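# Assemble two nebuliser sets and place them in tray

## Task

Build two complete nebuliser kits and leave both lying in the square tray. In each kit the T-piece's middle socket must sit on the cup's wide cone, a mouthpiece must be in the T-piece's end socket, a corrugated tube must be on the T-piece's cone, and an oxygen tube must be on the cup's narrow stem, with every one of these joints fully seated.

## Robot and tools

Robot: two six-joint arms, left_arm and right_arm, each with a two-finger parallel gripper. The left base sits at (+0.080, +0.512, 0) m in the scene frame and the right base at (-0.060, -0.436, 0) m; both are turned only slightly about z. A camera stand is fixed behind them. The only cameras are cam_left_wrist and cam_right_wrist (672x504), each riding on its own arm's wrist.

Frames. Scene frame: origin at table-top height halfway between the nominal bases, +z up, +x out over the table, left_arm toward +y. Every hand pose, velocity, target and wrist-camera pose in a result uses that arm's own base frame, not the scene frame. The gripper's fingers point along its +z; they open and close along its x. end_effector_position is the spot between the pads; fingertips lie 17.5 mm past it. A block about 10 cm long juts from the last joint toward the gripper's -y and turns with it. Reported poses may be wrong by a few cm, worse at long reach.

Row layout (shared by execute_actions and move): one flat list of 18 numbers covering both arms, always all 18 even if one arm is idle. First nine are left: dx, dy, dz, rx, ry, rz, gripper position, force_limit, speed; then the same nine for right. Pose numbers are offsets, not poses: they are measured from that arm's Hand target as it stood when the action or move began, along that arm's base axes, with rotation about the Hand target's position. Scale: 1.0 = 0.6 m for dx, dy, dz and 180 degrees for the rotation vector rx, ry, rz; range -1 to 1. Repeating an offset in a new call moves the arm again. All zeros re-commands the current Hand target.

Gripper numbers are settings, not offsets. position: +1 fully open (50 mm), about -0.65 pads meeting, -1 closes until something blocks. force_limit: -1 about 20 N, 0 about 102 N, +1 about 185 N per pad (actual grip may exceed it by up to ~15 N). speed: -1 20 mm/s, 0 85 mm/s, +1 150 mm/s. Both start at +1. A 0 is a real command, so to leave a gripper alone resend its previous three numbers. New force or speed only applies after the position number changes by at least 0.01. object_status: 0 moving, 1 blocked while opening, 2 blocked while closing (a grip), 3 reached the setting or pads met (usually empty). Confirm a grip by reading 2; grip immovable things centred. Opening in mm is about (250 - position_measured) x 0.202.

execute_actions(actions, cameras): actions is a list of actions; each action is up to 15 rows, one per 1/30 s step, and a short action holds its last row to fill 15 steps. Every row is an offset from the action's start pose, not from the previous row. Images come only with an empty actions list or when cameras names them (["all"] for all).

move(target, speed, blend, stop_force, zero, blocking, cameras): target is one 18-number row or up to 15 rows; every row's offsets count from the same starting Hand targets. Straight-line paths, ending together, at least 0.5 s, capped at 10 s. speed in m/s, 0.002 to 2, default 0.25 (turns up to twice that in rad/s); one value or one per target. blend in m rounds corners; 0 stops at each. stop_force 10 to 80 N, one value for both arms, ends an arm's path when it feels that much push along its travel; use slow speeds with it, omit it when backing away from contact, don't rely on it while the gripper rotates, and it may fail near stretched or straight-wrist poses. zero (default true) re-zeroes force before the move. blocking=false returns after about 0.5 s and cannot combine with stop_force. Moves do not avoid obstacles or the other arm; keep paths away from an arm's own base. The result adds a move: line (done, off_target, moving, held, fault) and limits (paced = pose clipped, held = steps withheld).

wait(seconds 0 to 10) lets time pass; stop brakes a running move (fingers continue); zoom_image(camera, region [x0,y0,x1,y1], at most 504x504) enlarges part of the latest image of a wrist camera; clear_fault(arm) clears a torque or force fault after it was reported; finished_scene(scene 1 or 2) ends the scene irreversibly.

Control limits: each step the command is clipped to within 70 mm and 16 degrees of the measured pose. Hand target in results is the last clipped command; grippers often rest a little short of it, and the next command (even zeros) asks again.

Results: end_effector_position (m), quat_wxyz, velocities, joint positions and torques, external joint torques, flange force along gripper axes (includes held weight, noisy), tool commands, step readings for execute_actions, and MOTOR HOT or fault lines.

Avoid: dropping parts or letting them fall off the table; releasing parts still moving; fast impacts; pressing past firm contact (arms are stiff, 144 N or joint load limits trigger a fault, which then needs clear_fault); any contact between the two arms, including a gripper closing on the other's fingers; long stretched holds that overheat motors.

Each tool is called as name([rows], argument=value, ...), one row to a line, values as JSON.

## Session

Scene 1 done. Now scene 2.

execute_actions(actions=[])

Scene clock: 0.00 s.
left_arm: end_effector_position=(+0.0213, -0.4126, +0.3302) position_measured=3 object_status=3 end_effector_quat_wxyz=(+0.006, +0.987, -0.014, +0.163) | right_arm: end_effector_position=(+0.7322, -0.6855, +0.3558) position_measured=3 object_status=3 end_effector_quat_wxyz=(-0.468, +0.724, -0.445, +0.241)
Joint positions: left_arm=[-1.829 -0.203 2.054 0.327 1.37 -0.308] | right_arm=[-1.051 0.744 1.05 1.115 1.493 1.436]
Joint velocities: within noise
Joint torques (N m): no reading
External joint torques (N m): no reading
Flange force (N): no reading
Hand target: left_arm +0.0213, -0.4126, +0.3302; +0.006, +0.987, -0.014, +0.163 | right_arm +0.7322, -0.6855, +0.3558; -0.468, +0.724, -0.445, +0.241
Tool commands: left_gripper/position=+1.0 left_gripper/force_limit=+1.0 left_gripper/speed=+1.0 right_gripper/position=+1.0 right_gripper/force_limit=+1.0 right_gripper/speed=+1.0
camera_calibration:
cam_left_wrist: T_world_to_cam=[[0.951894, -0.0226927, 0.305585, -0.118954], [-0.134338, -0.927216, 0.349607, -0.479387], [0.275409, -0.37384, -0.88566, 0.268262], [0, 0, 0, 1]] pos_world=[-0.0250505, -0.346907, 0.441536]
cam_right_wrist: T_world_to_cam=[[0.492125, -0.868513, -0.0591458, -0.928817], [-0.65837, -0.326879, -0.678011, 0.513545], [0.569528, 0.372606, -0.732668, 0.230503], [0, 0, 0, 1]] pos_world=[0.663919, -0.724709, 0.462136]

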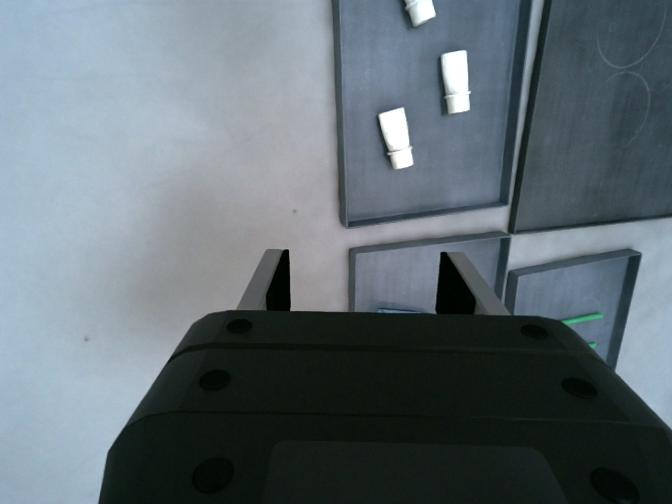

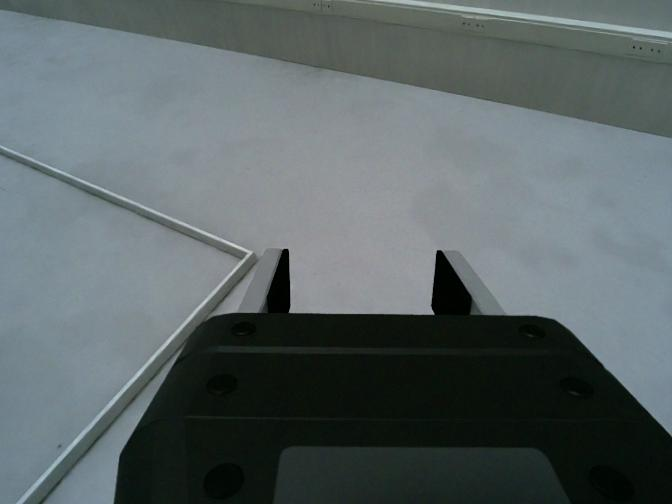

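move(target=[0.359, -0.3725, 0.1167, 0.0025, 0.1043, 0.0172, 1, 0, -0.8, -0.467, 0.833, -0.083, -0.1085, 0.3389, -0.1333, 0.208, 0, -0.8], speed=0.35, cameras=["all"])

Scene clock: 6.27 s.
left_arm: end_effector_position=(+0.2367, -0.6360, +0.4002) position_measured=3 object_status=3 end_effector_quat_wxyz=(+0.000, +1.000, +0.013, +0.000) | right_arm: end_effector_position=(+0.4520, -0.1858, +0.3060) position_measured=121 object_status=3 end_effector_quat_wxyz=(-0.001, +0.707, -0.707, +0.000)
Joint positions: left_arm=[-1.265 0.2 1.496 -0.001 1.446 0.28] | right_arm=[-0.461 -0.071 1.959 0.001 1.252 2.68]
Joint torques (N m): left_arm=[2.41 -64.28 -45.53 4.3 0.49 -0.41] | right_arm=[2.77 -37.44 -41.41 3.92 -0.11 -0.55]
External joint torques (N m): left_arm=[-2.25 -0.12 2.07 0.06 -0.43 0.41] | right_arm=[-2.66 3.04 -0.58 0.3 0.03 0.55]
Flange force (N): left_arm=[-4.0 -3.4 4.0] | right_arm=[6.1 -3.5 0.8]
Hand target: left_arm +0.2367, -0.6361, +0.4002; +0.000, +1.000, +0.013, +0.000 | right_arm +0.4520, -0.1857, +0.3060; -0.001, +0.707, -0.707, +0.000
Off the commanded pose: left_arm 0.000 m, 0 deg | right_arm 0.000 m, 0 deg.
move: done
camera_calibration:
cam_left_wrist: T_world_to_cam=[[0.999424, 0.02935, -0.0170089, -0.199515], [0.0335013, -0.932739, 0.358991, -0.729152], [-0.00532847, -0.359354, -0.933186, 0.282125], [0, 0, 0, 1]] pos_world=[0.225331, -0.57287, 0.521641]
cam_right_wrist: T_world_to_cam=[[0.0101881, -0.999948, -0.00102337, -0.18412], [-0.935514, -0.00989299, 0.353152, 0.327307], [-0.353143, -0.00264055, -0.935565, 0.576862], [0, 0, 0, 1]] pos_world=[0.511791, -0.179349, 0.423914]

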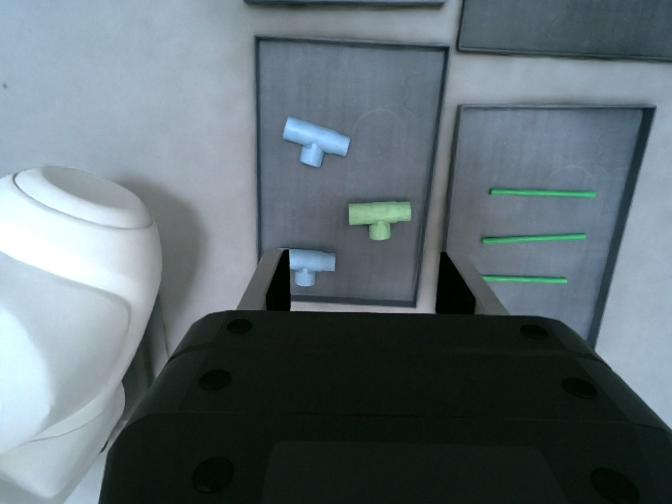

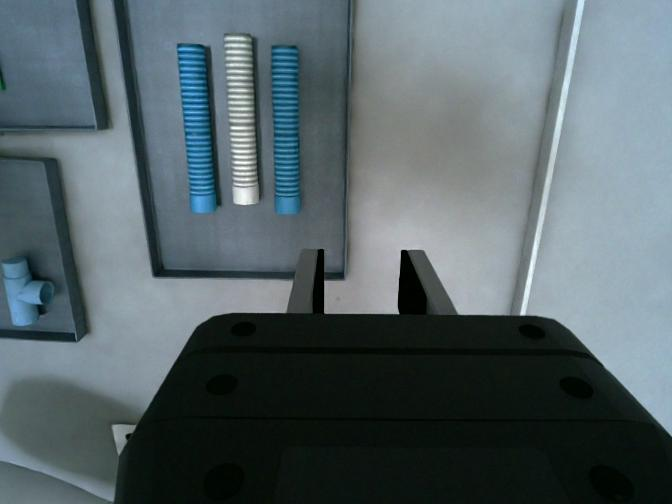

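zoom_image(camera="cam_left_wrist", region=[250, 90, 430, 300])

zoom_image(camera="cam_right_wrist", region=[140, 0, 360, 290])

Scaled by 2.400 from the camera's 672x504 image, which has a finer 960x720 frame.

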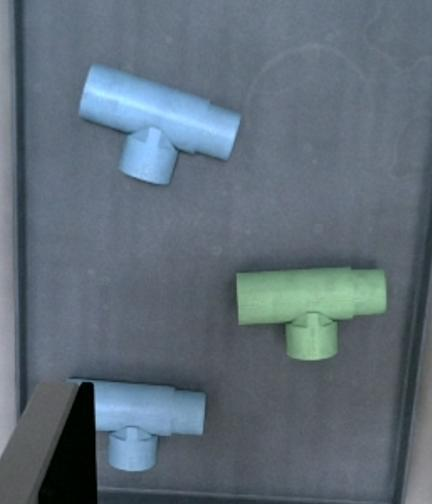

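Scaled by 1.738 from the camera's 672x504 image, which has a finer 960x720 frame.

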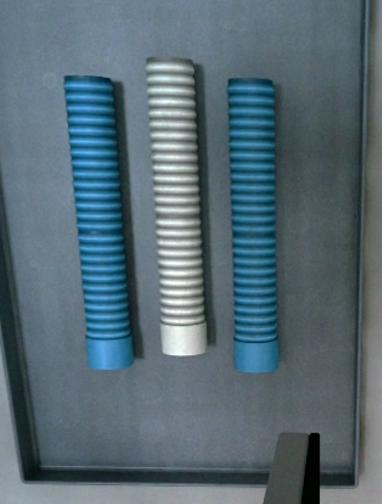

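move([
  [0.0, -0.1, -0.1, 0, 0, 0.257, 1, 0, -0.8, 0.03, 0.11, -0.043, 0, 0, 0.5, 0.54, 0, -0.8],
  [0.0322, -0.13, -0.4, 0, 0, 0.514, 1, 0, -0.8, 0.0, 0.2345, -0.31, 0.3827, 0, 0.9239, 0.54, 0, -0.8],
], speed=0.3, blend=0.05, cameras=["all"])

Scene clock: 17.20 s.
left_arm: end_effector_position=(+0.2560, -0.7141, +0.1602) position_measured=3 object_status=3 end_effector_quat_wxyz=(+0.001, +0.682, +0.731, +0.000) | right_arm: end_effector_position=(+0.4520, -0.0450, +0.1200) position_measured=72 object_status=3 end_effector_quat_wxyz=(-0.271, +0.653, +0.653, -0.271)
Joint positions: left_arm=[-1.272 0.44 1.62 0.001 1.08 -1.343] | right_arm=[-0.121 0.43 1.915 -0.086 1.579 -0.086]
Joint torques (N m): left_arm=[2.25 -82.99 -40.53 3.74 0.44 -0.4] | right_arm=[3.38 -77 -28.23 2.67 2.15 -0.66]
External joint torques (N m): left_arm=[-2.18 -2.2 1.35 0.1 -0.44 0.4] | right_arm=[-3.34 3.07 -0.98 0.28 0.08 0.67]
Flange force (N): left_arm=[5.7 -4.0 0.2] | right_arm=[-4.4 5.9 -1.5]
Hand target: left_arm +0.2560, -0.7141, +0.1602; +0.001, +0.682, +0.731, +0.000 | right_arm +0.4520, -0.0450, +0.1200; -0.271, +0.653, +0.653, -0.271
Off the commanded pose: left_arm 0.000 m, 0 deg | right_arm 0.000 m, 0 deg.
move: done
camera_calibration:
cam_left_wrist: T_world_to_cam=[[-0.0732774, 0.997166, -0.0170248, 0.745113], [0.9304, 0.0744985, 0.358896, -0.226841], [0.359147, 0.0104592, -0.933222, 0.200963], [0, 0, 0, 1]] pos_world=[0.193477, -0.728204, 0.281641]
cam_right_wrist: T_world_to_cam=[[-0.00802092, 0.999947, 0.0065208, 0.053801], [0.911281, 0.00999422, -0.411663, -0.347697], [-0.411706, 0.00264037, -0.911313, 0.426981], [0, 0, 0, 1]] pos_world=[0.493072, -0.0514505, 0.245629]

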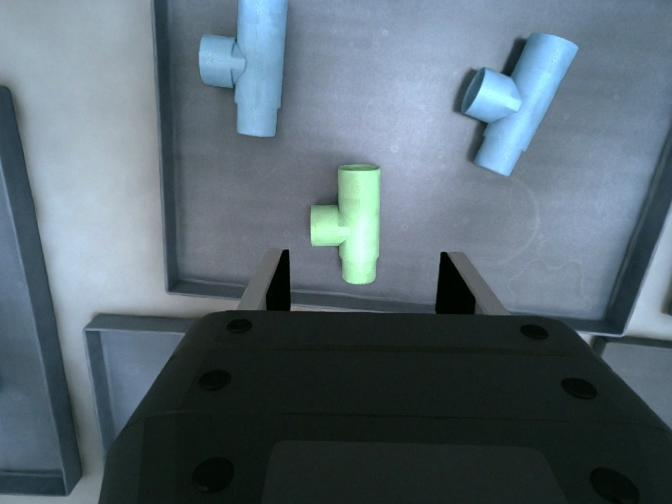

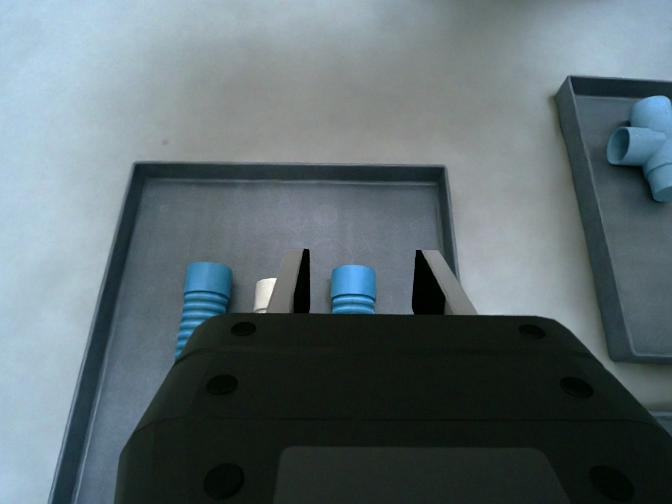

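move([
  [-0.0117, 0.0047, -0.158, 0.0087, -0.1108, 0.0055, 1, 0, -0.8, -0.0533, 0.0008, -0.1083, 0, 0, 0, 0.54, 0, -0.8],
  [-0.0117, 0.0047, -0.203, 0.0087, -0.1108, 0.0055, 1, 0, -0.8, -0.0533, 0.0008, -0.1433, 0, 0, 0, 0.54, 0, -0.8],
], speed=[0.15, 0.06], blend=0.01, cameras=["all"])

Scene clock: 22.23 s.
left_arm: end_effector_position=(+0.2490, -0.7112, +0.0383) position_measured=3 object_status=3 end_effector_quat_wxyz=(+0.118, +0.665, +0.726, +0.128) | right_arm: end_effector_position=(+0.4200, -0.0446, +0.0340) position_measured=72 object_status=3 end_effector_quat_wxyz=(-0.271, +0.653, +0.653, -0.271)
Joint positions: left_arm=[-1.413 0.539 1.763 0.465 0.868 -1.809] | right_arm=[-0.126 0.508 2.014 -0.091 1.403 -0.074]
Joint torques (N m): left_arm=[2.36 -87.61 -35.6 3.59 0.62 -0.38] | right_arm=[3.08 -78.3 -22.29 2.23 2.14 -0.56]
External joint torques (N m): left_arm=[-2.05 -1.57 1.6 0.04 -0.39 0.38] | right_arm=[-2.98 3.07 -0.81 0.16 0.09 0.57]
Flange force (N): left_arm=[5.3 -2.4 -1.7] | right_arm=[-4.4 6.0 -0.1]
Hand target: left_arm +0.2490, -0.7112, +0.0384; +0.118, +0.665, +0.726, +0.128 | right_arm +0.4200, -0.0446, +0.0340; -0.271, +0.653, +0.653, -0.271
Off the commanded pose: left_arm 0.000 m, 0 deg | right_arm 0.000 m, 0 deg.
move: done
camera_calibration:
cam_left_wrist: T_world_to_cam=[[-0.0846699, 0.996263, -0.0170828, 0.741849], [0.750539, 0.0750442, 0.656552, -0.142929], [0.65538, 0.0427689, -0.754087, 0.0320533], [0, 0, 0, 1]] pos_world=[0.149079, -0.729722, 0.130684]
cam_right_wrist: T_world_to_cam=[[-0.00802057, 0.999947, 0.00652065, 0.053605], [0.911281, 0.00999383, -0.411663, -0.353944], [-0.411706, 0.00264037, -0.911313, 0.335432], [0, 0, 0, 1]] pos_world=[0.461072, -0.0509505, 0.159629]

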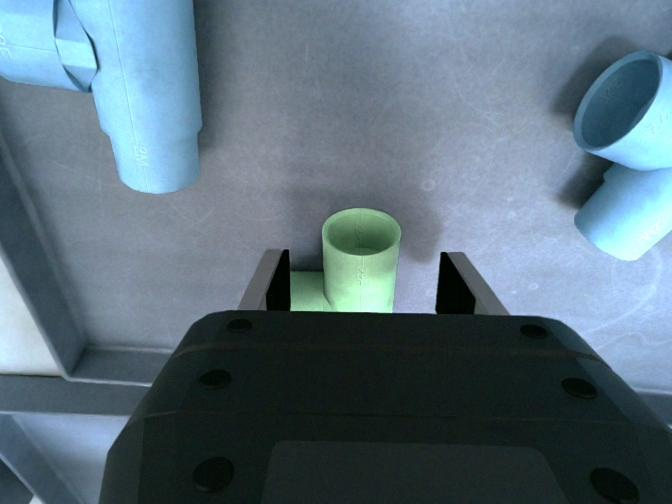

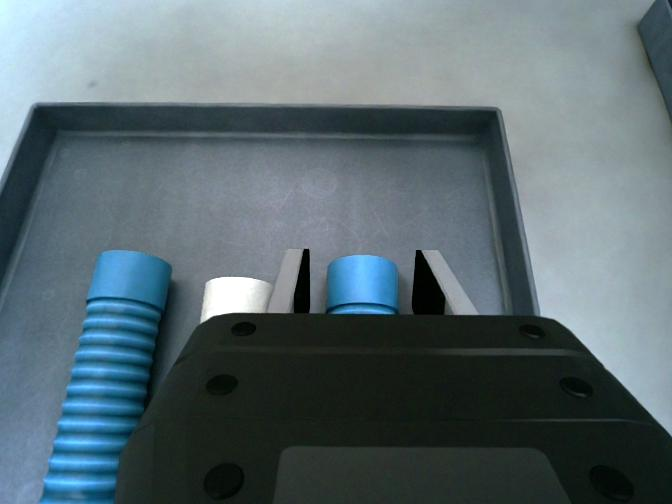

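move(target=[-0.0083, -0.0006, -0.01, 0, 0, 0, 1, 0, -0.8, 0, 0, -0.005, 0, 0, 0, 0.54, 0, -0.8], speed=0.04)

move(target=[0, 0, -0.03, 0, 0, 0, 1, 0, -0.8, 0, 0, -0.027, 0, 0, 0, 0.54, 0, -0.8], speed=0.01, stop_force=10)

Scene clock: 24.47 s.
left_arm: end_effector_position=(+0.2440, -0.7116, +0.0324) position_measured=3 object_status=3 end_effector_quat_wxyz=(+0.118, +0.665, +0.726, +0.128) | right_arm: end_effector_position=(+0.4200, -0.0445, +0.0310) position_measured=72 object_status=3 end_effector_quat_wxyz=(-0.271, +0.653, +0.653, -0.271)
Joint positions: left_arm=[-1.419 0.545 1.767 0.468 0.862 -1.82] | right_arm=[-0.126 0.512 2.015 -0.091 1.398 -0.074]
Joint torques (N m): left_arm=[2.35 -87.93 -35.39 3.51 0.64 -0.38] | right_arm=[3.61 -78.75 -22.07 2.14 2.17 -0.63]
External joint torques (N m): left_arm=[-2.46 -1.22 1.61 0.09 -0.41 0.38] | right_arm=[-3.56 3.05 -1 0.24 0.06 0.63]
Flange force (N): left_arm=[4.9 -2.9 -1.5] | right_arm=[-5.1 6.2 -0.3]
Hand target: left_arm +0.2440, -0.7116, +0.0324; +0.118, +0.665, +0.726, +0.128 | right_arm +0.4200, -0.0446, +0.0310; -0.271, +0.653, +0.653, -0.271
Off the commanded pose: left_arm 0.000 m, 0 deg | right_arm 0.000 m, 0 deg.
move: done

Scene clock: 26.03 s.
left_arm: end_effector_position=(+0.2441, -0.7116, +0.0224) position_measured=3 object_status=3 end_effector_quat_wxyz=(+0.118, +0.665, +0.726, +0.128) | right_arm: end_effector_position=(+0.4200, -0.0446, +0.0221) position_measured=72 object_status=3 end_effector_quat_wxyz=(-0.271, +0.653, +0.653, -0.271)
Joint positions: left_arm=[-1.419 0.556 1.772 0.474 0.848 -1.83] | right_arm=[-0.126 0.526 2.017 -0.091 1.383 -0.072]
Joint torques (N m): left_arm=[3.4 -74.35 -29.74 2.92 -1.13 -0.46] | right_arm=[2.94 -69.85 -17.17 2.25 -1.83 -0.56]
External joint torques (N m): left_arm=[-3.32 -15.76 -3.72 0.63 1.38 0.46] | right_arm=[-2.92 -6.11 -5.16 0.07 4.06 0.56]
Flange force (N): left_arm=[9.2 2.1 -21.9] | right_arm=[-4.3 -6.7 -17.5]
Hand target: left_arm +0.2441, -0.7116, +0.0224; +0.118, +0.665, +0.726, +0.128 (not the last commanded pose) | right_arm +0.4200, -0.0446, +0.0221; -0.271, +0.653, +0.653, -0.271 (not the last commanded pose)
Off the commanded pose: left_arm 0.008 m, 0 deg | right_arm 0.007 m, 0 deg.
move: contact (left_arm, right_arm)

move([
  [0, 0, 0.0033, 0, 0, 0, 1, 0, -0.8, 0, 0, 0.0017, 0, 0, 0, 0.54, 0, -0.8],
  [0, 0, 0.0033, 0, 0, 0, -1, 0, -0.9, 0, 0, 0.0017, 0, 0, 0, -1, 0, -0.5],
], speed=0.02)

wait(seconds=0.3, cameras=["all"])

Scene clock: 28.07 s.
left_arm: end_effector_position=(+0.2441, -0.7116, +0.0244) position_measured=132 object_status=2 end_effector_quat_wxyz=(+0.118, +0.665, +0.726, +0.128) | right_arm: end_effector_position=(+0.4200, -0.0446, +0.0231) position_measured=134 object_status=2 end_effector_quat_wxyz=(-0.271, +0.653, +0.653, -0.271)
Joint positions: left_arm=[-1.419 0.554 1.771 0.473 0.851 -1.828] | right_arm=[-0.126 0.524 2.017 -0.091 1.384 -0.073]
Joint torques (N m): left_arm=[2.25 -88.4 -35.14 3.48 0.67 -0.42] | right_arm=[3.2 -79.53 -21.59 2.12 2.13 -0.6]
External joint torques (N m): left_arm=[-2.09 -0.92 1.97 0.04 -0.41 0.42] | right_arm=[-3.16 3.41 -0.91 0.21 0.1 0.6]
Flange force (N): left_arm=[5.3 -2.6 -1.0] | right_arm=[-4.6 6.7 -0.1]
Hand target: left_arm +0.2441, -0.7116, +0.0244; +0.118, +0.665, +0.726, +0.128 | right_arm +0.4200, -0.0446, +0.0231; -0.271, +0.653, +0.653, -0.271
Off the commanded pose: left_arm 0.000 m, 0 deg | right_arm 0.000 m, 0 deg.
move: done

Scene clock: 28.37 s.
left_arm: end_effector_position=(+0.2441, -0.7116, +0.0244) position_measured=132 object_status=2 end_effector_quat_wxyz=(+0.118, +0.665, +0.726, +0.128) | right_arm: end_effector_position=(+0.4200, -0.0446, +0.0231) position_measured=134 object_status=2 end_effector_quat_wxyz=(-0.271, +0.653, +0.653, -0.271)
Joint positions: left_arm=[-1.419 0.554 1.771 0.473 0.851 -1.828] | right_arm=[-0.126 0.524 2.017 -0.091 1.384 -0.073]
Joint torques (N m): left_arm=[2.42 -88.65 -35.25 3.47 0.67 -0.42] | right_arm=[3.29 -79.35 -21.78 2.12 2.13 -0.65]
External joint torques (N m): left_arm=[-2.51 -1.04 1.68 0.09 -0.44 0.42] | right_arm=[-3.16 3.14 -0.64 0.2 0.11 0.65]
Flange force (N): left_arm=[4.8 -3.0 -1.3] | right_arm=[-4.5 5.9 0.3]
Hand target: left_arm +0.2441, -0.7116, +0.0244; +0.118, +0.665, +0.726, +0.128 | right_arm +0.4200, -0.0446, +0.0231; -0.271, +0.653, +0.653, -0.271
Tool commands: left_gripper/position=-1.0 left_gripper/force_limit=+0.0 left_gripper/speed=-0.9 right_gripper/position=-1.0 right_gripper/force_limit=+0.0 right_gripper/speed=-0.5
Off the commanded pose: left_arm 0.000 m, 0 deg | right_arm 0.000 m, 0 deg.
wait: 0.30 s; at rest by 0.17 s
camera_calibration:
cam_left_wrist: T_world_to_cam=[[-0.084693, 0.996256, -0.0173771, 0.741628], [0.750438, 0.0752492, 0.656643, -0.129942], [0.655492, 0.0425726, -0.754002, 0.0246308], [0, 0, 0, 1]] pos_world=[0.144179, -0.730121, 0.116784]
cam_right_wrist: T_world_to_cam=[[-0.00801927, 0.999947, 0.00652147, 0.0536753], [0.911227, 0.00999334, -0.411783, -0.358388], [-0.411826, 0.00264034, -0.911258, 0.325546], [0, 0, 0, 1]] pos_world=[0.461072, -0.0509505, 0.148728]

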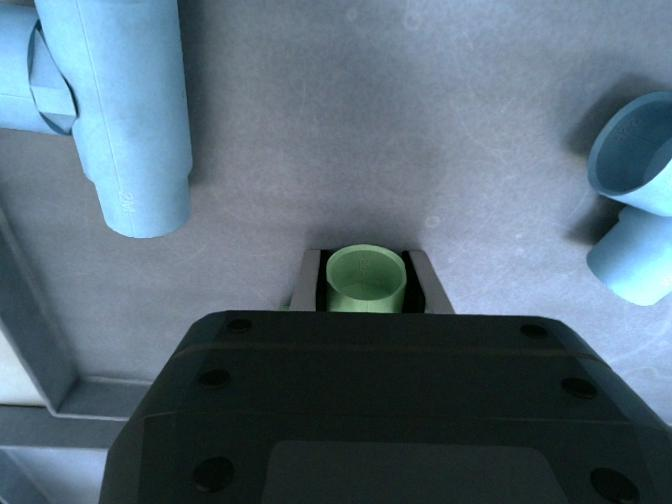

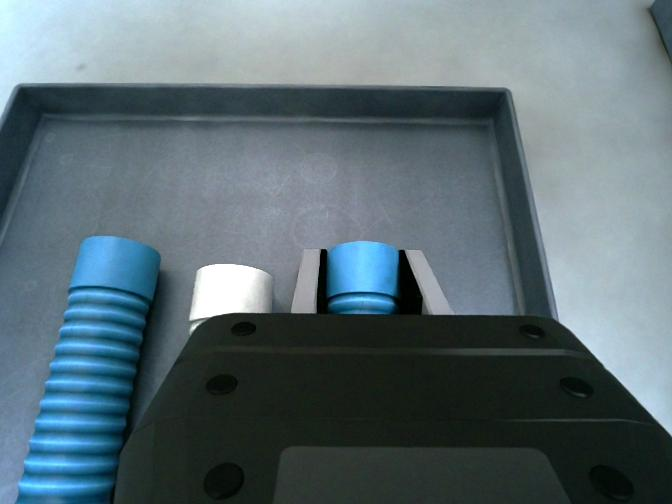

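move([
  [0, 0, 0.3, 0, 0, 0, -1, 0, -0.9, 0, 0, 0.33, 0, 0, 0, -1, 0, -0.5],
  [0.5063, 0.6895, 0.376, 0, 0, -0.5, -1, 0, -0.9, 0.05, 0.0, 0.37, 0, 0, -0.5, -1, 0, -0.5],
], speed=0.3, blend=0.04, cameras=["all"])

Scene clock: 30.30 s.
left_arm: end_effector_position=(+0.2440, -0.7115, +0.0285) position_measured=132 object_status=2 end_effector_quat_wxyz=(+0.118, +0.665, +0.726, +0.128) | right_arm: end_effector_position=(+0.4200, -0.0446, +0.0651) position_measured=134 object_status=2 end_effector_quat_wxyz=(-0.271, +0.653, +0.653, -0.271)
Joint positions: left_arm=[-1.419 0.549 1.769 0.47 0.856 -1.824] | right_arm=[-0.126 0.464 2.004 -0.09 1.457 -0.079]
Joint torques (N m): left_arm=[2.17 -88.32 -35.28 3.5 0.7 -0.38] | right_arm=[3.36 -76.49 -24.17 2.3 2.17 -0.61]
External joint torques (N m): left_arm=[-2.1 -0.54 1.77 0.07 -0.46 0.38] | right_arm=[-3.21 3.4 -0.91 0.27 0.06 0.61]
Flange force (N): left_arm=[4.5 -2.7 -0.5] | right_arm=[-4.6 6.7 -0.5]
Hand target: left_arm +0.2440, -0.7115, +0.0284; +0.118, +0.665, +0.726, +0.128 (not the last commanded pose) | right_arm +0.4200, -0.0446, +0.0651; -0.271, +0.653, +0.653, -0.271 (not the last commanded pose)
Off the commanded pose: left_arm 0.559 m, 90 deg | right_arm 0.182 m, 90 deg.
move: held (left_arm; a check stopped the path), off_target (right_arm; braked when a check withheld steps of left_arm); path passed 0 of 2 targets; limits=held
pose unreachable (left arm): on one or more control steps of this call, first in action 0 (counted from 0), this arm could not follow its commanded pose, so it was not sent that pose on those steps. It may still have moved: this result reports where it is.
cause: moving toward the commanded pose would bring a part of the arm too close to another arm (a part of this arm just beyond joint 5 (wrist pitch) and a part of the right arm just beyond its joint 2 (shoulder), 8 mm apart when this arm was first held).
camera_calibration:
cam_left_wrist: T_world_to_cam=[[-0.0847341, 0.996258, -0.0170067, 0.741563], [0.750534, 0.0750425, 0.656558, -0.132796], [0.655377, 0.0428687, -0.754084, 0.02796], [0, 0, 0, 1]] pos_world=[0.144179, -0.730022, 0.120884]
cam_right_wrist: T_world_to_cam=[[-0.00802057, 0.999947, 0.00652065, 0.0534022], [0.911281, 0.00999383, -0.411663, -0.341141], [-0.411706, 0.00264037, -0.911313, 0.363774], [0, 0, 0, 1]] pos_world=[0.461072, -0.0509505, 0.190729]

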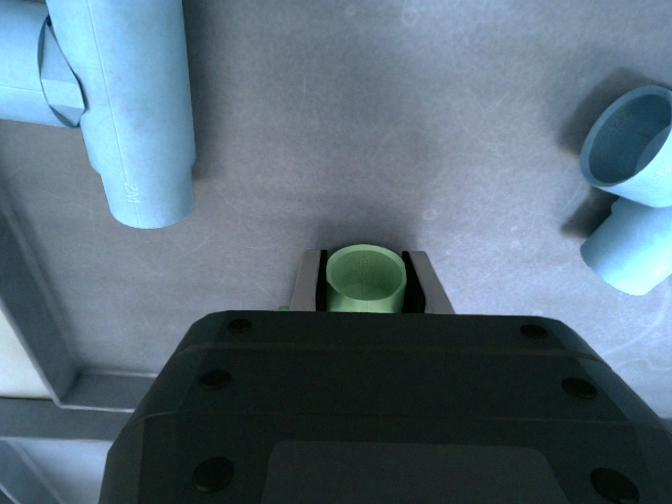

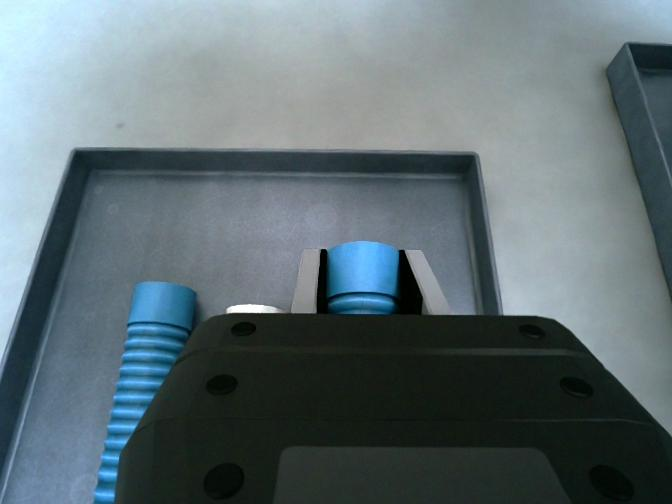

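move([
  [0.133, 0.05, 0.167, 0, 0, 0, -1, 0, -0.9, 0, 0, 0, 0, 0, 0, -1, 0, -0.5],
  [0.5063, 0.6895, 0.376, 0, 0, -0.5, -1, 0, -0.9, 0, 0.0, 0, 0, 0, 0, -1, 0, -0.5],
], speed=0.3, blend=0.04)

Scene clock: 34.23 s.
left_arm: end_effector_position=(+0.5478, -0.2978, +0.2540) position_measured=132 object_status=2 end_effector_quat_wxyz=(+0.174, +0.984, +0.043, +0.007) | right_arm: end_effector_position=(+0.4200, -0.0446, +0.0651) position_measured=134 object_status=2 end_effector_quat_wxyz=(-0.271, +0.653, +0.653, -0.271)
Joint positions: left_arm=[-0.413 0.112 1.905 -0.37 0.984 1.256] | right_arm=[-0.126 0.464 2.004 -0.09 1.457 -0.079]
Joint torques (N m): left_arm=[2.38 -51.12 -41.33 2.86 0.07 -0.41] | right_arm=[3.32 -76.62 -24.25 2.36 2.18 -0.61]
External joint torques (N m): left_arm=[-2.25 -0.25 1.87 0.06 -0.39 0.41] | right_arm=[-3.26 3.63 -0.84 0.21 0.05 0.62]
Flange force (N): left_arm=[-5.1 0.3 3.3] | right_arm=[-4.7 7.0 -0.3]
Hand target: left_arm +0.5478, -0.2978, +0.2540; +0.174, +0.984, +0.043, +0.007 | right_arm +0.4200, -0.0446, +0.0651; -0.271, +0.653, +0.653, -0.271
Off the commanded pose: left_arm 0.000 m, 0 deg | right_arm 0.000 m, 0 deg.
move: done

move([
  [0.1733, -0.2457, -0.1, 0, 0, -0.5194, -1, 0, -0.9, 0.05, 0, 0.308, 0, 0, -0.5, -1, 0, -0.5],
  [0.1733, -0.2457, -0.1567, 0, 0, -0.5194, -1, 0, -0.9, 0.25, 0.633, 0.275, 0, 0, -1.0, -1, 0, -0.5],
  [0.14, -0.2465, -0.2223, 0, 0, -0.5194, -1, 0, -0.9, 0.3565, 0.8802, 0.0915, 0, 0, -1.0, -1, 0, -0.5],
], speed=0.3, blend=0.04, cameras=["all"])

Scene clock: 41.23 s.
left_arm: end_effector_position=(+0.6318, -0.4457, +0.1206) position_measured=132 object_status=2 end_effector_quat_wxyz=(+0.125, +0.705, -0.687, -0.122) | right_arm: end_effector_position=(+0.6339, +0.4835, +0.1200) position_measured=134 object_status=2 end_effector_quat_wxyz=(-0.271, +0.653, -0.653, +0.271)
Joint positions: left_arm=[-0.585 0.622 1.438 -0.202 1.376 2.599] | right_arm=[0.792 0.414 1.942 1.857 -0.553 1.859]
Joint torques (N m): left_arm=[2.6 -98.35 -39.48 3.23 1.28 -0.43] | right_arm=[3.19 -82.19 -35.01 -2.05 -0.65 -0.58]
External joint torques (N m): left_arm=[-2.35 -2.3 1.62 0.1 -0.43 0.43] | right_arm=[-3.2 3.17 -0.93 0.04 0.01 0.58]
Flange force (N): left_arm=[-2.3 7.5 2.8] | right_arm=[-0.5 -1.0 8.3]
Hand target: left_arm +0.6318, -0.4457, +0.1206; +0.125, +0.705, -0.687, -0.122 | right_arm +0.6339, +0.4836, +0.1200; -0.271, +0.653, -0.653, +0.271
Off the commanded pose: left_arm 0.000 m, 0 deg | right_arm 0.000 m, 0 deg.
move: done
camera_calibration:
cam_left_wrist: T_world_to_cam=[[0.0239129, -0.99957, -0.016972, -0.447029], [-0.753652, -0.0291788, 0.656626, 0.399687], [-0.656839, -0.00291084, -0.754025, 0.640582], [0, 0, 0, 1]] pos_world=[0.732674, -0.433309, 0.212984]
cam_right_wrist: T_world_to_cam=[[0.00801927, -0.999947, 0.00652147, 0.483568], [-0.911227, -0.00999334, -0.411783, 0.646243], [0.411826, -0.00264034, -0.911258, -0.0190178], [0, 0, 0, 1]] pos_world=[0.592828, 0.489951, 0.245628]

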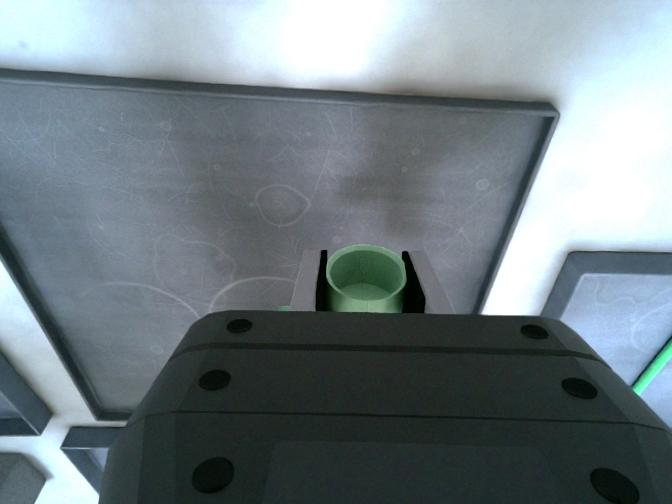

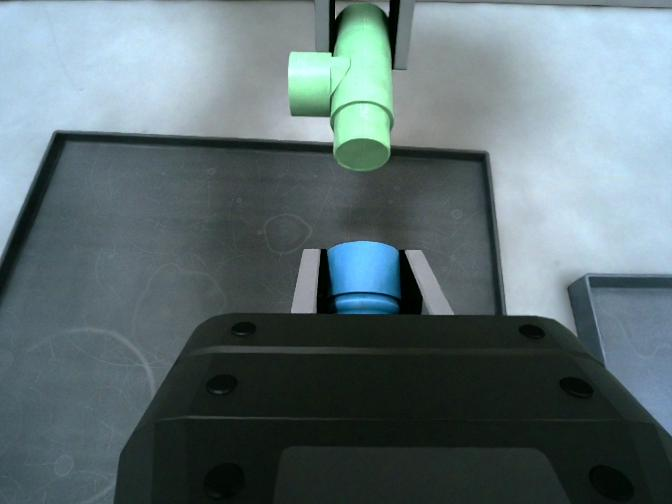

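move(target=[-0.12494, -0.00375, 0, 0, 0, 0, -1, 0, -0.9, 0, 0, 0, 0, 0, 0, -1, 0, -0.5], speed=0.02, stop_force=20, cameras=["cam_right_wrist"])

Scene clock: 45.23 s.
left_arm: end_effector_position=(+0.5741, -0.4474, +0.1207) position_measured=132 object_status=2 end_effector_quat_wxyz=(+0.124, +0.706, -0.687, -0.122) | right_arm: end_effector_position=(+0.6339, +0.4836, +0.1200) position_measured=134 object_status=2 end_effector_quat_wxyz=(-0.271, +0.653, -0.653, +0.271)
Joint positions: left_arm=[-0.627 0.554 1.554 -0.216 1.321 2.572] | right_arm=[0.792 0.414 1.942 1.857 -0.553 1.859]
Joint torques (N m): left_arm=[-11.73 -89.21 -30.59 -2.42 4.58 -0.76] | right_arm=[-1.19 -85.42 -49.89 -5.02 0.71 -0.7]
External joint torques (N m): left_arm=[11.89 -3.76 -6.05 5.6 -3.76 0.76] | right_arm=[1.16 6.66 14.04 3.01 -1.35 0.7]
Flange force (N): left_arm=[-10.1 -13.2 -6.9] | right_arm=[8.9 17.0 -4.4]
Hand target: left_arm +0.5741, -0.4474, +0.1207; +0.124, +0.705, -0.687, -0.122 (not the last commanded pose) | right_arm +0.6339, +0.4836, +0.1200; -0.271, +0.653, -0.653, +0.271
Off the commanded pose: left_arm 0.017 m, 0 deg | right_arm 0.000 m, 0 deg.
move: contact (left_arm)
camera_calibration:
cam_right_wrist: T_world_to_cam=[[0.00801927, -0.999947, 0.00652147, 0.483568], [-0.911227, -0.00999334, -0.411783, 0.646243], [0.411826, -0.00264034, -0.911258, -0.0190178], [0, 0, 0, 1]] pos_world=[0.592828, 0.489951, 0.245628]
Images, in order (width x height): cam_right_wrist 672x504.

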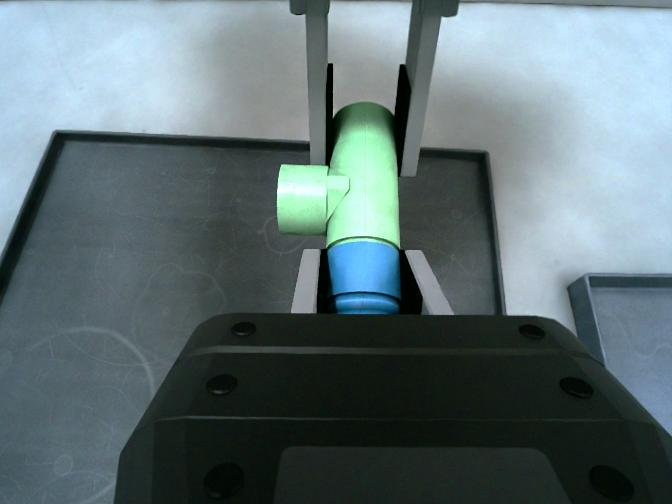

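move(target=[-0.01, -0.0003, 0, 0, 0, 0, -1, 0, -0.9, 0, 0, 0, 0, 0, 0, -1, 0, -0.5], speed=0.006, stop_force=78, zero=false, cameras=["cam_right_wrist"])

Scene clock: 46.67 s.
left_arm: end_effector_position=(+0.5706, -0.4475, +0.1207) position_measured=132 object_status=2 end_effector_quat_wxyz=(+0.124, +0.706, -0.687, -0.121) | right_arm: end_effector_position=(+0.6338, +0.4835, +0.1199) position_measured=134 object_status=2 end_effector_quat_wxyz=(-0.271, +0.653, -0.653, +0.271)
Joint positions: left_arm=[-0.629 0.55 1.561 -0.217 1.318 2.571] | right_arm=[0.792 0.414 1.942 1.857 -0.553 1.859]
Joint torques (N m): left_arm=[-40.08 -88.57 -5.14 -11.98 18.69 -0.76] | right_arm=[-27.92 -85.69 -75.41 -11.09 -1.55 -0.91]
External joint torques (N m): left_arm=[40.44 -3.98 -31.54 15.17 -17.88 0.76] | right_arm=[27.86 6.76 39.47 9.07 0.91 0.91]
Flange force (N): left_arm=[-11.8 -70.2 -25.2] | right_arm=[11.9 58.5 -47.4]
Hand target: left_arm +0.5706, -0.4475, +0.1207; +0.124, +0.706, -0.687, -0.121 (not the last commanded pose) | right_arm +0.6339, +0.4836, +0.1200; -0.271, +0.653, -0.653, +0.271
Off the commanded pose: left_arm 0.003 m, 0 deg | right_arm 0.000 m, 0 deg.
move: contact (left_arm)
camera_calibration:
cam_right_wrist: T_world_to_cam=[[0.00811212, -0.999946, 0.0065618, 0.483504], [-0.91128, -0.0100942, -0.411662, 0.646162], [0.411706, -0.00264019, -0.911313, -0.0189831], [0, 0, 0, 1]] pos_world=[0.592728, 0.48995, 0.245529]
Images, in order (width x height): cam_right_wrist 672x504.

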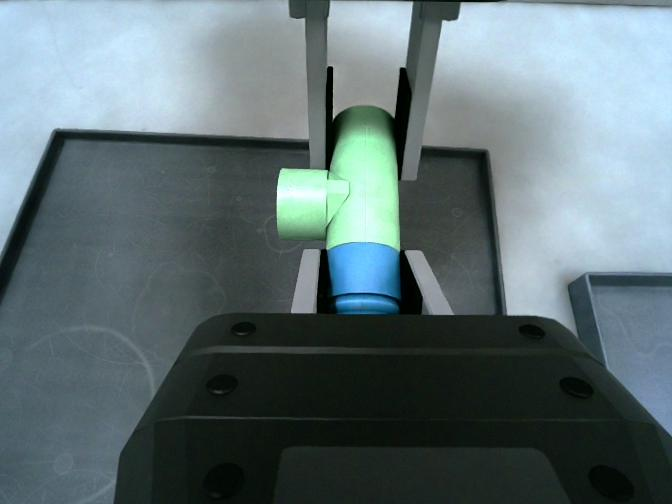

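move([
  [-0.001, 0, 0, 0, 0, 0, -1, 0, -0.9, 0, 0, 0, 0, 0, 0, -1, 0, -0.5],
  [0.0017, 0, 0, 0, 0, 0, -1, 0, -0.9, 0, 0, 0, 0, 0, 0, -1, 0, -0.5],
  [0.0017, 0, 0, 0, 0, 0, 0.6, 0, -0.8, 0, 0, 0, 0, 0, 0, -1, 0, -0.5],
  [0.0017, 0, 0.2, 0, 0, 0, 0.6, 0, -0.8, 0, 0, 0, 0, 0, 0, -1, 0, -0.5],
], speed=[0.006, 0.006, 0.01, 0.12], cameras=["cam_right_wrist"])

Scene clock: 50.80 s.
left_arm: end_effector_position=(+0.5716, -0.4475, +0.2408) position_measured=63 object_status=3 end_effector_quat_wxyz=(+0.124, +0.706, -0.687, -0.121) | right_arm: end_effector_position=(+0.6339, +0.4835, +0.1200) position_measured=134 object_status=2 end_effector_quat_wxyz=(-0.271, +0.653, -0.653, +0.271)
Joint positions: left_arm=[-0.628 0.468 1.454 -0.21 1.503 2.531] | right_arm=[0.792 0.414 1.942 1.857 -0.553 1.859]
Joint torques (N m): left_arm=[1.68 -87.16 -42.07 3.37 1.25 -0.42] | right_arm=[2.97 -82.26 -35.03 -2.04 -0.68 -0.62]
External joint torques (N m): left_arm=[-1.58 -1.19 1.8 0.11 -0.46 0.42] | right_arm=[-3.02 3.45 -0.86 0.03 0.05 0.62]
Flange force (N): left_arm=[-2.5 5.1 4.1] | right_arm=[-0.8 -0.5 8.6]
Hand target: left_arm +0.5717, -0.4475, +0.2407; +0.124, +0.706, -0.687, -0.121 | right_arm +0.6339, +0.4836, +0.1200; -0.271, +0.653, -0.653, +0.271
Off the commanded pose: left_arm 0.000 m, 0 deg | right_arm 0.000 m, 0 deg.
move: done
camera_calibration:
cam_right_wrist: T_world_to_cam=[[0.00806028, -0.999947, 0.00643027, 0.483567], [-0.911227, -0.00999316, -0.411784, 0.646243], [0.411827, -0.00254033, -0.911259, -0.0190671], [0, 0, 0, 1]] pos_world=[0.592828, 0.48995, 0.245628]
Images, in order (width x height): cam_right_wrist 672x504.

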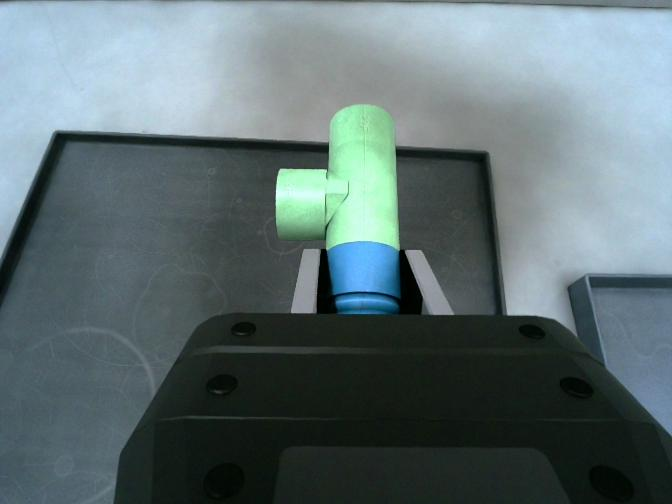

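move([
  [-0.0422, 0.3493, 0, 0.0325, -0.0266, 0.18, 1, 0, -0.8, 0, 0, 0, 0, 0, 0, -1, 0, -0.5],
  [-0.4417, 0.3223, -0.033, 0.0975, -0.0797, 0.541, 1, 0, -0.8, 0, 0, 0, 0, 0, 0, -1, 0, -0.5],
  [-0.5395, 0.1875, -0.1345, 0.0975, -0.0797, 0.541, 1, 0, -0.8, 0, 0, 0, 0, 0, 0, -1, 0, -0.5],
], speed=0.3, blend=0.05, cameras=["cam_left_wrist"])

Scene clock: 55.00 s.
left_arm: end_effector_position=(+0.2480, -0.3350, +0.1600) position_measured=3 object_status=3 end_effector_quat_wxyz=(+0.000, +0.996, +0.087, +0.000) | right_arm: end_effector_position=(+0.6339, +0.4836, +0.1200) position_measured=134 object_status=2 end_effector_quat_wxyz=(-0.271, +0.653, -0.653, +0.271)
Joint positions: left_arm=[-1.016 -0.069 2.25 0 0.96 0.38] | right_arm=[0.792 0.414 1.942 1.857 -0.553 1.859]
Joint torques (N m): left_arm=[2.04 -28.62 -37.45 3.54 0.47 -0.39] | right_arm=[3.37 -82.2 -35.14 -1.97 -0.61 -0.62]
External joint torques (N m): left_arm=[-1.86 -0.33 1.36 0.09 -0.41 0.39] | right_arm=[-3.41 3.49 -0.78 -0.05 -0.03 0.62]
Flange force (N): left_arm=[-4.5 -1.0 2.0] | right_arm=[-0.2 -0.5 9.0]
Hand target: left_arm +0.2480, -0.3350, +0.1600; +0.000, +0.996, +0.087, +0.000 | right_arm +0.6339, +0.4836, +0.1200; -0.271, +0.653, -0.653, +0.271
Off the commanded pose: left_arm 0.000 m, 0 deg | right_arm 0.000 m, 0 deg.
move: done
camera_calibration:
cam_left_wrist: T_world_to_cam=[[0.984035, 0.177209, -0.0164803, -0.170424], [0.171281, -0.917805, 0.358185, -0.391455], [0.048348, -0.355289, -0.933505, 0.154298], [0, 0, 0, 1]] pos_world=[0.227292, -0.274258, 0.281443]
Images, in order (width x height): cam_left_wrist 672x504.

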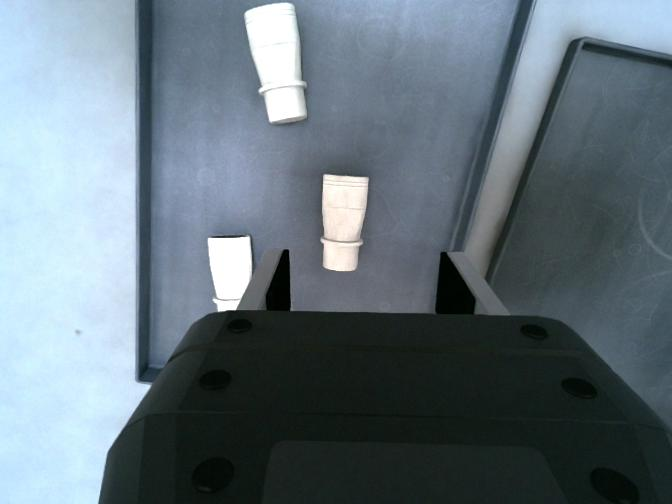

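move([
  [-0.0102, 0.005, -0.15, -0.055, -0.0083, -0.015, 1, 0, -0.8, 0, 0, 0, 0, 0, 0, -1, 0, -0.5],
  [-0.0102, 0.005, -0.198, -0.055, -0.0083, -0.015, 1, 0, -0.8, 0, 0, 0, 0, 0, 0, -1, 0, -0.5],
], speed=[0.15, 0.06], blend=0.01, cameras=["cam_left_wrist"])

Scene clock: 57.60 s.
left_arm: end_effector_position=(+0.2418, -0.3320, +0.0412) position_measured=3 object_status=3 end_effector_quat_wxyz=(+0.087, +0.994, +0.063, +0.005) | right_arm: end_effector_position=(+0.6339, +0.4836, +0.1200) position_measured=134 object_status=2 end_effector_quat_wxyz=(-0.271, +0.653, -0.653, +0.271)
Joint positions: left_arm=[-0.969 0.043 2.447 -0.167 0.501 0.615] | right_arm=[0.792 0.414 1.942 1.857 -0.553 1.859]
Joint torques (N m): left_arm=[2.31 -31.22 -27.88 2.44 -0.01 -0.4] | right_arm=[3.33 -82.36 -35.12 -2.03 -0.66 -0.59]
External joint torques (N m): left_arm=[-2.29 0.23 1.56 0.04 -0.35 0.4] | right_arm=[-3.35 3.28 -0.84 0.01 0.02 0.59]
Flange force (N): left_arm=[-5.7 -0.2 3.0] | right_arm=[-0.2 -0.9 8.6]
Hand target: left_arm +0.2418, -0.3320, +0.0412; +0.087, +0.994, +0.063, +0.005 | right_arm +0.6339, +0.4836, +0.1200; -0.271, +0.653, -0.653, +0.271
Off the commanded pose: left_arm 0.000 m, 0 deg | right_arm 0.000 m, 0 deg.
move: done
camera_calibration:
cam_left_wrist: T_world_to_cam=[[0.991686, 0.127541, -0.0170856, -0.185234], [0.118063, -0.848996, 0.515041, -0.315877], [0.0511834, -0.512776, -0.856995, -0.0114092], [0, 0, 0, 1]] pos_world=[0.221571, -0.250404, 0.149747]
Images, in order (width x height): cam_left_wrist 672x504.

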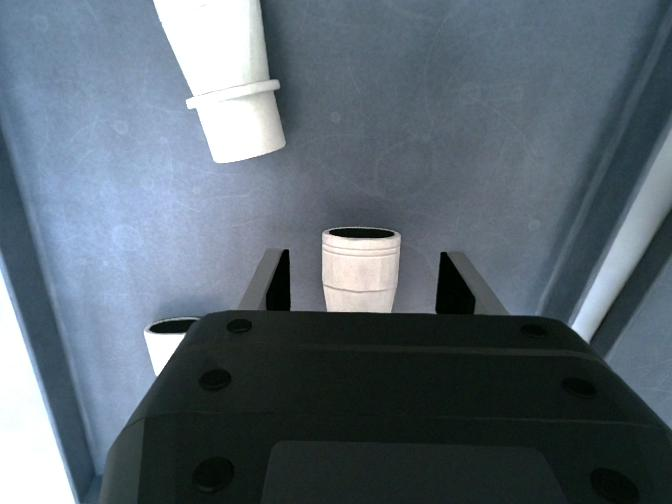

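move(target=[-0.0005, 0.0037, -0.012, 0, 0, 0, 1, 0, -0.8, 0, 0, 0, 0, 0, 0, -1, 0, -0.5], speed=0.04)

move(target=[0, 0, -0.035, 0, 0, 0, 1, 0, -0.8, 0, 0, 0, 0, 0, 0, -1, 0, -0.5], speed=0.01, stop_force=10)

move([
  [0, 0, 0.0017, 0, 0, 0, 1, 0, -0.8, 0, 0, 0, 0, 0, 0, -1, 0, -0.5],
  [0, 0, 0.0017, 0, 0, 0, -1, 0, -0.9, 0, 0, 0, 0, 0, 0, -1, 0, -0.5],
], speed=0.02, cameras=["cam_left_wrist"])

Scene clock: 58.77 s.
left_arm: end_effector_position=(+0.2415, -0.3298, +0.0340) position_measured=3 object_status=3 end_effector_quat_wxyz=(+0.087, +0.994, +0.063, +0.005) | right_arm: end_effector_position=(+0.6339, +0.4836, +0.1200) position_measured=134 object_status=2 end_effector_quat_wxyz=(-0.271, +0.653, -0.653, +0.271)
Joint positions: left_arm=[-0.966 0.055 2.456 -0.174 0.481 0.626] | right_arm=[0.792 0.414 1.942 1.857 -0.553 1.859]
Joint torques (N m): left_arm=[2.05 -31.78 -27.15 2.36 0.01 -0.39] | right_arm=[3.25 -82.15 -35.05 -1.99 -0.64 -0.63]
External joint torques (N m): left_arm=[-1.84 -0.13 1.48 0.06 -0.39 0.39] | right_arm=[-3.11 3.04 -0.85 -0.03 0.01 0.63]
Flange force (N): left_arm=[-4.9 -0.9 2.2] | right_arm=[-0.2 -0.5 8.2]
Hand target: left_arm +0.2415, -0.3298, +0.0340; +0.087, +0.994, +0.063, +0.005 | right_arm +0.6339, +0.4836, +0.1200; -0.271, +0.653, -0.653, +0.271
Off the commanded pose: left_arm 0.000 m, 0 deg | right_arm 0.000 m, 0 deg.
move: done

Scene clock: 60.63 s.
left_arm: end_effector_position=(+0.2416, -0.3298, +0.0211) position_measured=3 object_status=3 end_effector_quat_wxyz=(+0.087, +0.994, +0.063, +0.005) | right_arm: end_effector_position=(+0.6339, +0.4836, +0.1200) position_measured=134 object_status=2 end_effector_quat_wxyz=(-0.271, +0.653, -0.653, +0.271)
Joint positions: left_arm=[-0.966 0.082 2.465 -0.188 0.445 0.641] | right_arm=[0.792 0.414 1.942 1.857 -0.553 1.859]
Joint torques (N m): left_arm=[1.43 -17.45 -19.22 2.27 -1.97 -0.39] | right_arm=[3.07 -82.09 -34.9 -2.01 -0.65 -0.56]
External joint torques (N m): left_arm=[-1.37 -15.51 -5.25 0.03 1.59 0.39] | right_arm=[-3.17 3.52 -0.87 0 0.01 0.56]
Flange force (N): left_arm=[-9.0 -3.0 -42.0] | right_arm=[-0.7 -0.8 8.8]
Hand target: left_arm +0.2416, -0.3298, +0.0211; +0.087, +0.994, +0.063, +0.005 (not the last commanded pose) | right_arm +0.6339, +0.4836, +0.1200; -0.271, +0.653, -0.653, +0.271
Off the commanded pose: left_arm 0.008 m, 0 deg | right_arm 0.000 m, 0 deg.
move: contact (left_arm)

Scene clock: 62.47 s.
left_arm: end_effector_position=(+0.2416, -0.3298, +0.0221) position_measured=122 object_status=2 end_effector_quat_wxyz=(+0.087, +0.994, +0.063, +0.005) | right_arm: end_effector_position=(+0.6339, +0.4836, +0.1200) position_measured=134 object_status=2 end_effector_quat_wxyz=(-0.271, +0.653, -0.653, +0.271)
Joint positions: left_arm=[-0.966 0.08 2.465 -0.187 0.448 0.64] | right_arm=[0.792 0.414 1.942 1.857 -0.553 1.859]
Joint torques (N m): left_arm=[2.17 -33.14 -25.73 2.24 -0.01 -0.4] | right_arm=[3.17 -82.45 -35.13 -2.01 -0.65 -0.61]
External joint torques (N m): left_arm=[-1.97 0.12 1.34 0.06 -0.36 0.4] | right_arm=[-3.18 3.56 -0.7 0 0.01 0.61]
Flange force (N): left_arm=[-4.9 -0.4 2.6] | right_arm=[-0.4 -0.4 8.8]
Hand target: left_arm +0.2416, -0.3298, +0.0221; +0.087, +0.994, +0.063, +0.005 | right_arm +0.6339, +0.4836, +0.1200; -0.271, +0.653, -0.653, +0.271
Off the commanded pose: left_arm 0.000 m, 0 deg | right_arm 0.000 m, 0 deg.
move: done
camera_calibration:
cam_left_wrist: T_world_to_cam=[[0.99168, 0.1276, -0.017007, -0.185523], [0.11807, -0.848963, 0.515094, -0.304273], [0.0512876, -0.512816, -0.856965, -0.0266373], [0, 0, 0, 1]] pos_world=[0.221271, -0.248304, 0.130747]
Images, in order (width x height): cam_left_wrist 672x504.

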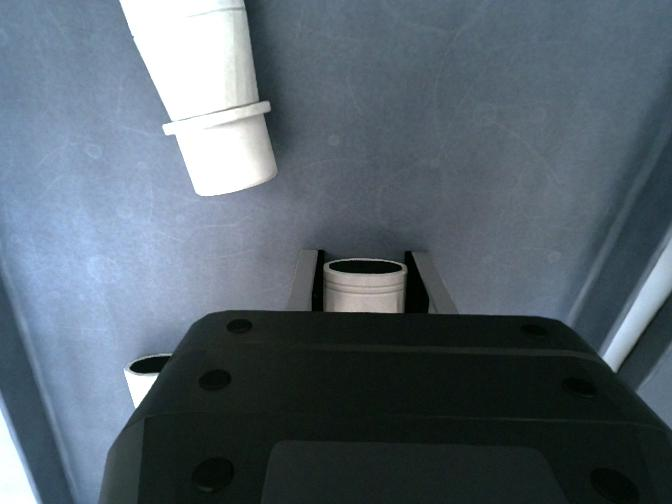

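move([
  [0, 0, 0.25, 0, 0, 0, -1, 0, -0.9, 0, 0, 0, 0, 0, 0, -1, 0, -0.5],
  [0.1085, 0.1262, 0.333, 0, 0, 0, -1, 0, -0.9, 0, 0, 0, 0, 0, 0, -1, 0, -0.5],
  [0.508, 0.1532, 0.333, 0.0325, -0.0278, -0.318, -1, 0, -0.9, 0, 0, 0, 0, 0, 0, -1, 0, -0.5],
  [0.6917, -0.1753, 0.2467, 0.0542, -0.0464, -0.5303, -1, 0, -0.9, 0, 0, 0, 0, 0, 0, -1, 0, -0.5],
  [0.692, -0.1922, 0.1703, 0.0542, -0.0464, -0.5303, -1, 0, -0.9, 0, 0, 0, 0, 0, 0, -1, 0, -0.5],
], speed=0.3, blend=0.04, cameras=["all"])

Scene clock: 67.37 s.
left_arm: end_effector_position=(+0.6568, -0.4451, +0.1242) position_measured=122 object_status=2 end_effector_quat_wxyz=(-0.009, +0.716, -0.698, +0.008) | right_arm: end_effector_position=(+0.6339, +0.4836, +0.1200) position_measured=134 object_status=2 end_effector_quat_wxyz=(-0.271, +0.653, -0.653, +0.271)
Joint positions: left_arm=[-0.645 0.51 1.583 0.018 1.03 2.461] | right_arm=[0.792 0.414 1.942 1.857 -0.553 1.859]
Joint torques (N m): left_arm=[2.44 -89.12 -40.2 3.84 0.32 -0.43] | right_arm=[3.15 -82.23 -35.03 -2.03 -0.66 -0.58]
External joint torques (N m): left_arm=[-2.24 -1.42 1.81 0.06 -0.45 0.43] | right_arm=[-3.27 3.15 -0.99 0.02 0.02 0.58]
Flange force (N): left_arm=[-2.0 6.7 0.7] | right_arm=[-0.4 -1.1 8.4]
Hand target: left_arm +0.6568, -0.4452, +0.1243; -0.009, +0.716, -0.698, +0.008 | right_arm +0.6339, +0.4836, +0.1200; -0.271, +0.653, -0.653, +0.271
Off the commanded pose: left_arm 0.000 m, 0 deg | right_arm 0.000 m, 0 deg.
move: done; blend cut to 0.0235 m at target 4
camera_calibration:
cam_left_wrist: T_world_to_cam=[[0.0298865, -0.999411, -0.0168417, -0.45084], [-0.941393, -0.0338071, 0.335613, 0.577244], [-0.335985, 0.00582435, -0.941849, 0.476131], [0, 0, 0, 1]] pos_world=[0.716861, -0.433833, 0.247119]
cam_right_wrist: T_world_to_cam=[[0.00801927, -0.999947, 0.00652147, 0.483568], [-0.911227, -0.00999334, -0.411783, 0.646243], [0.411826, -0.00264034, -0.911258, -0.0190178], [0, 0, 0, 1]] pos_world=[0.592828, 0.489951, 0.245628]

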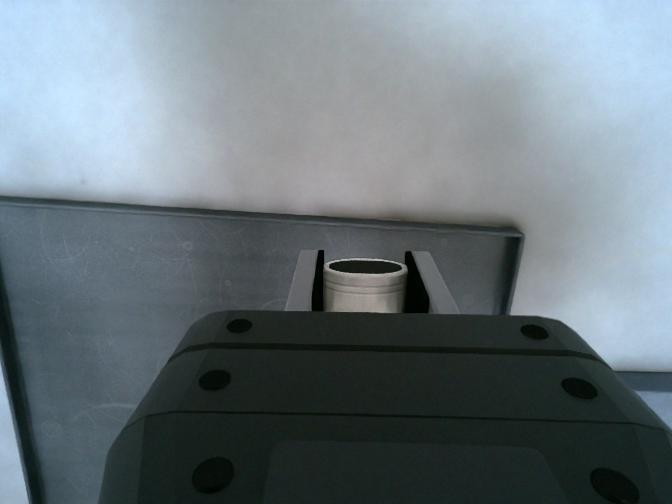

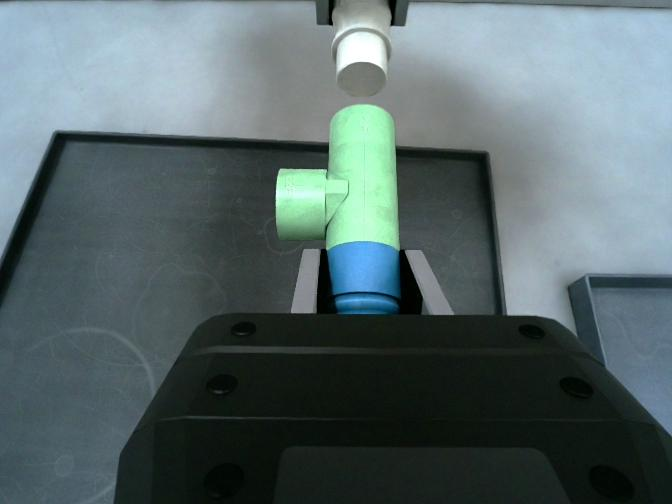

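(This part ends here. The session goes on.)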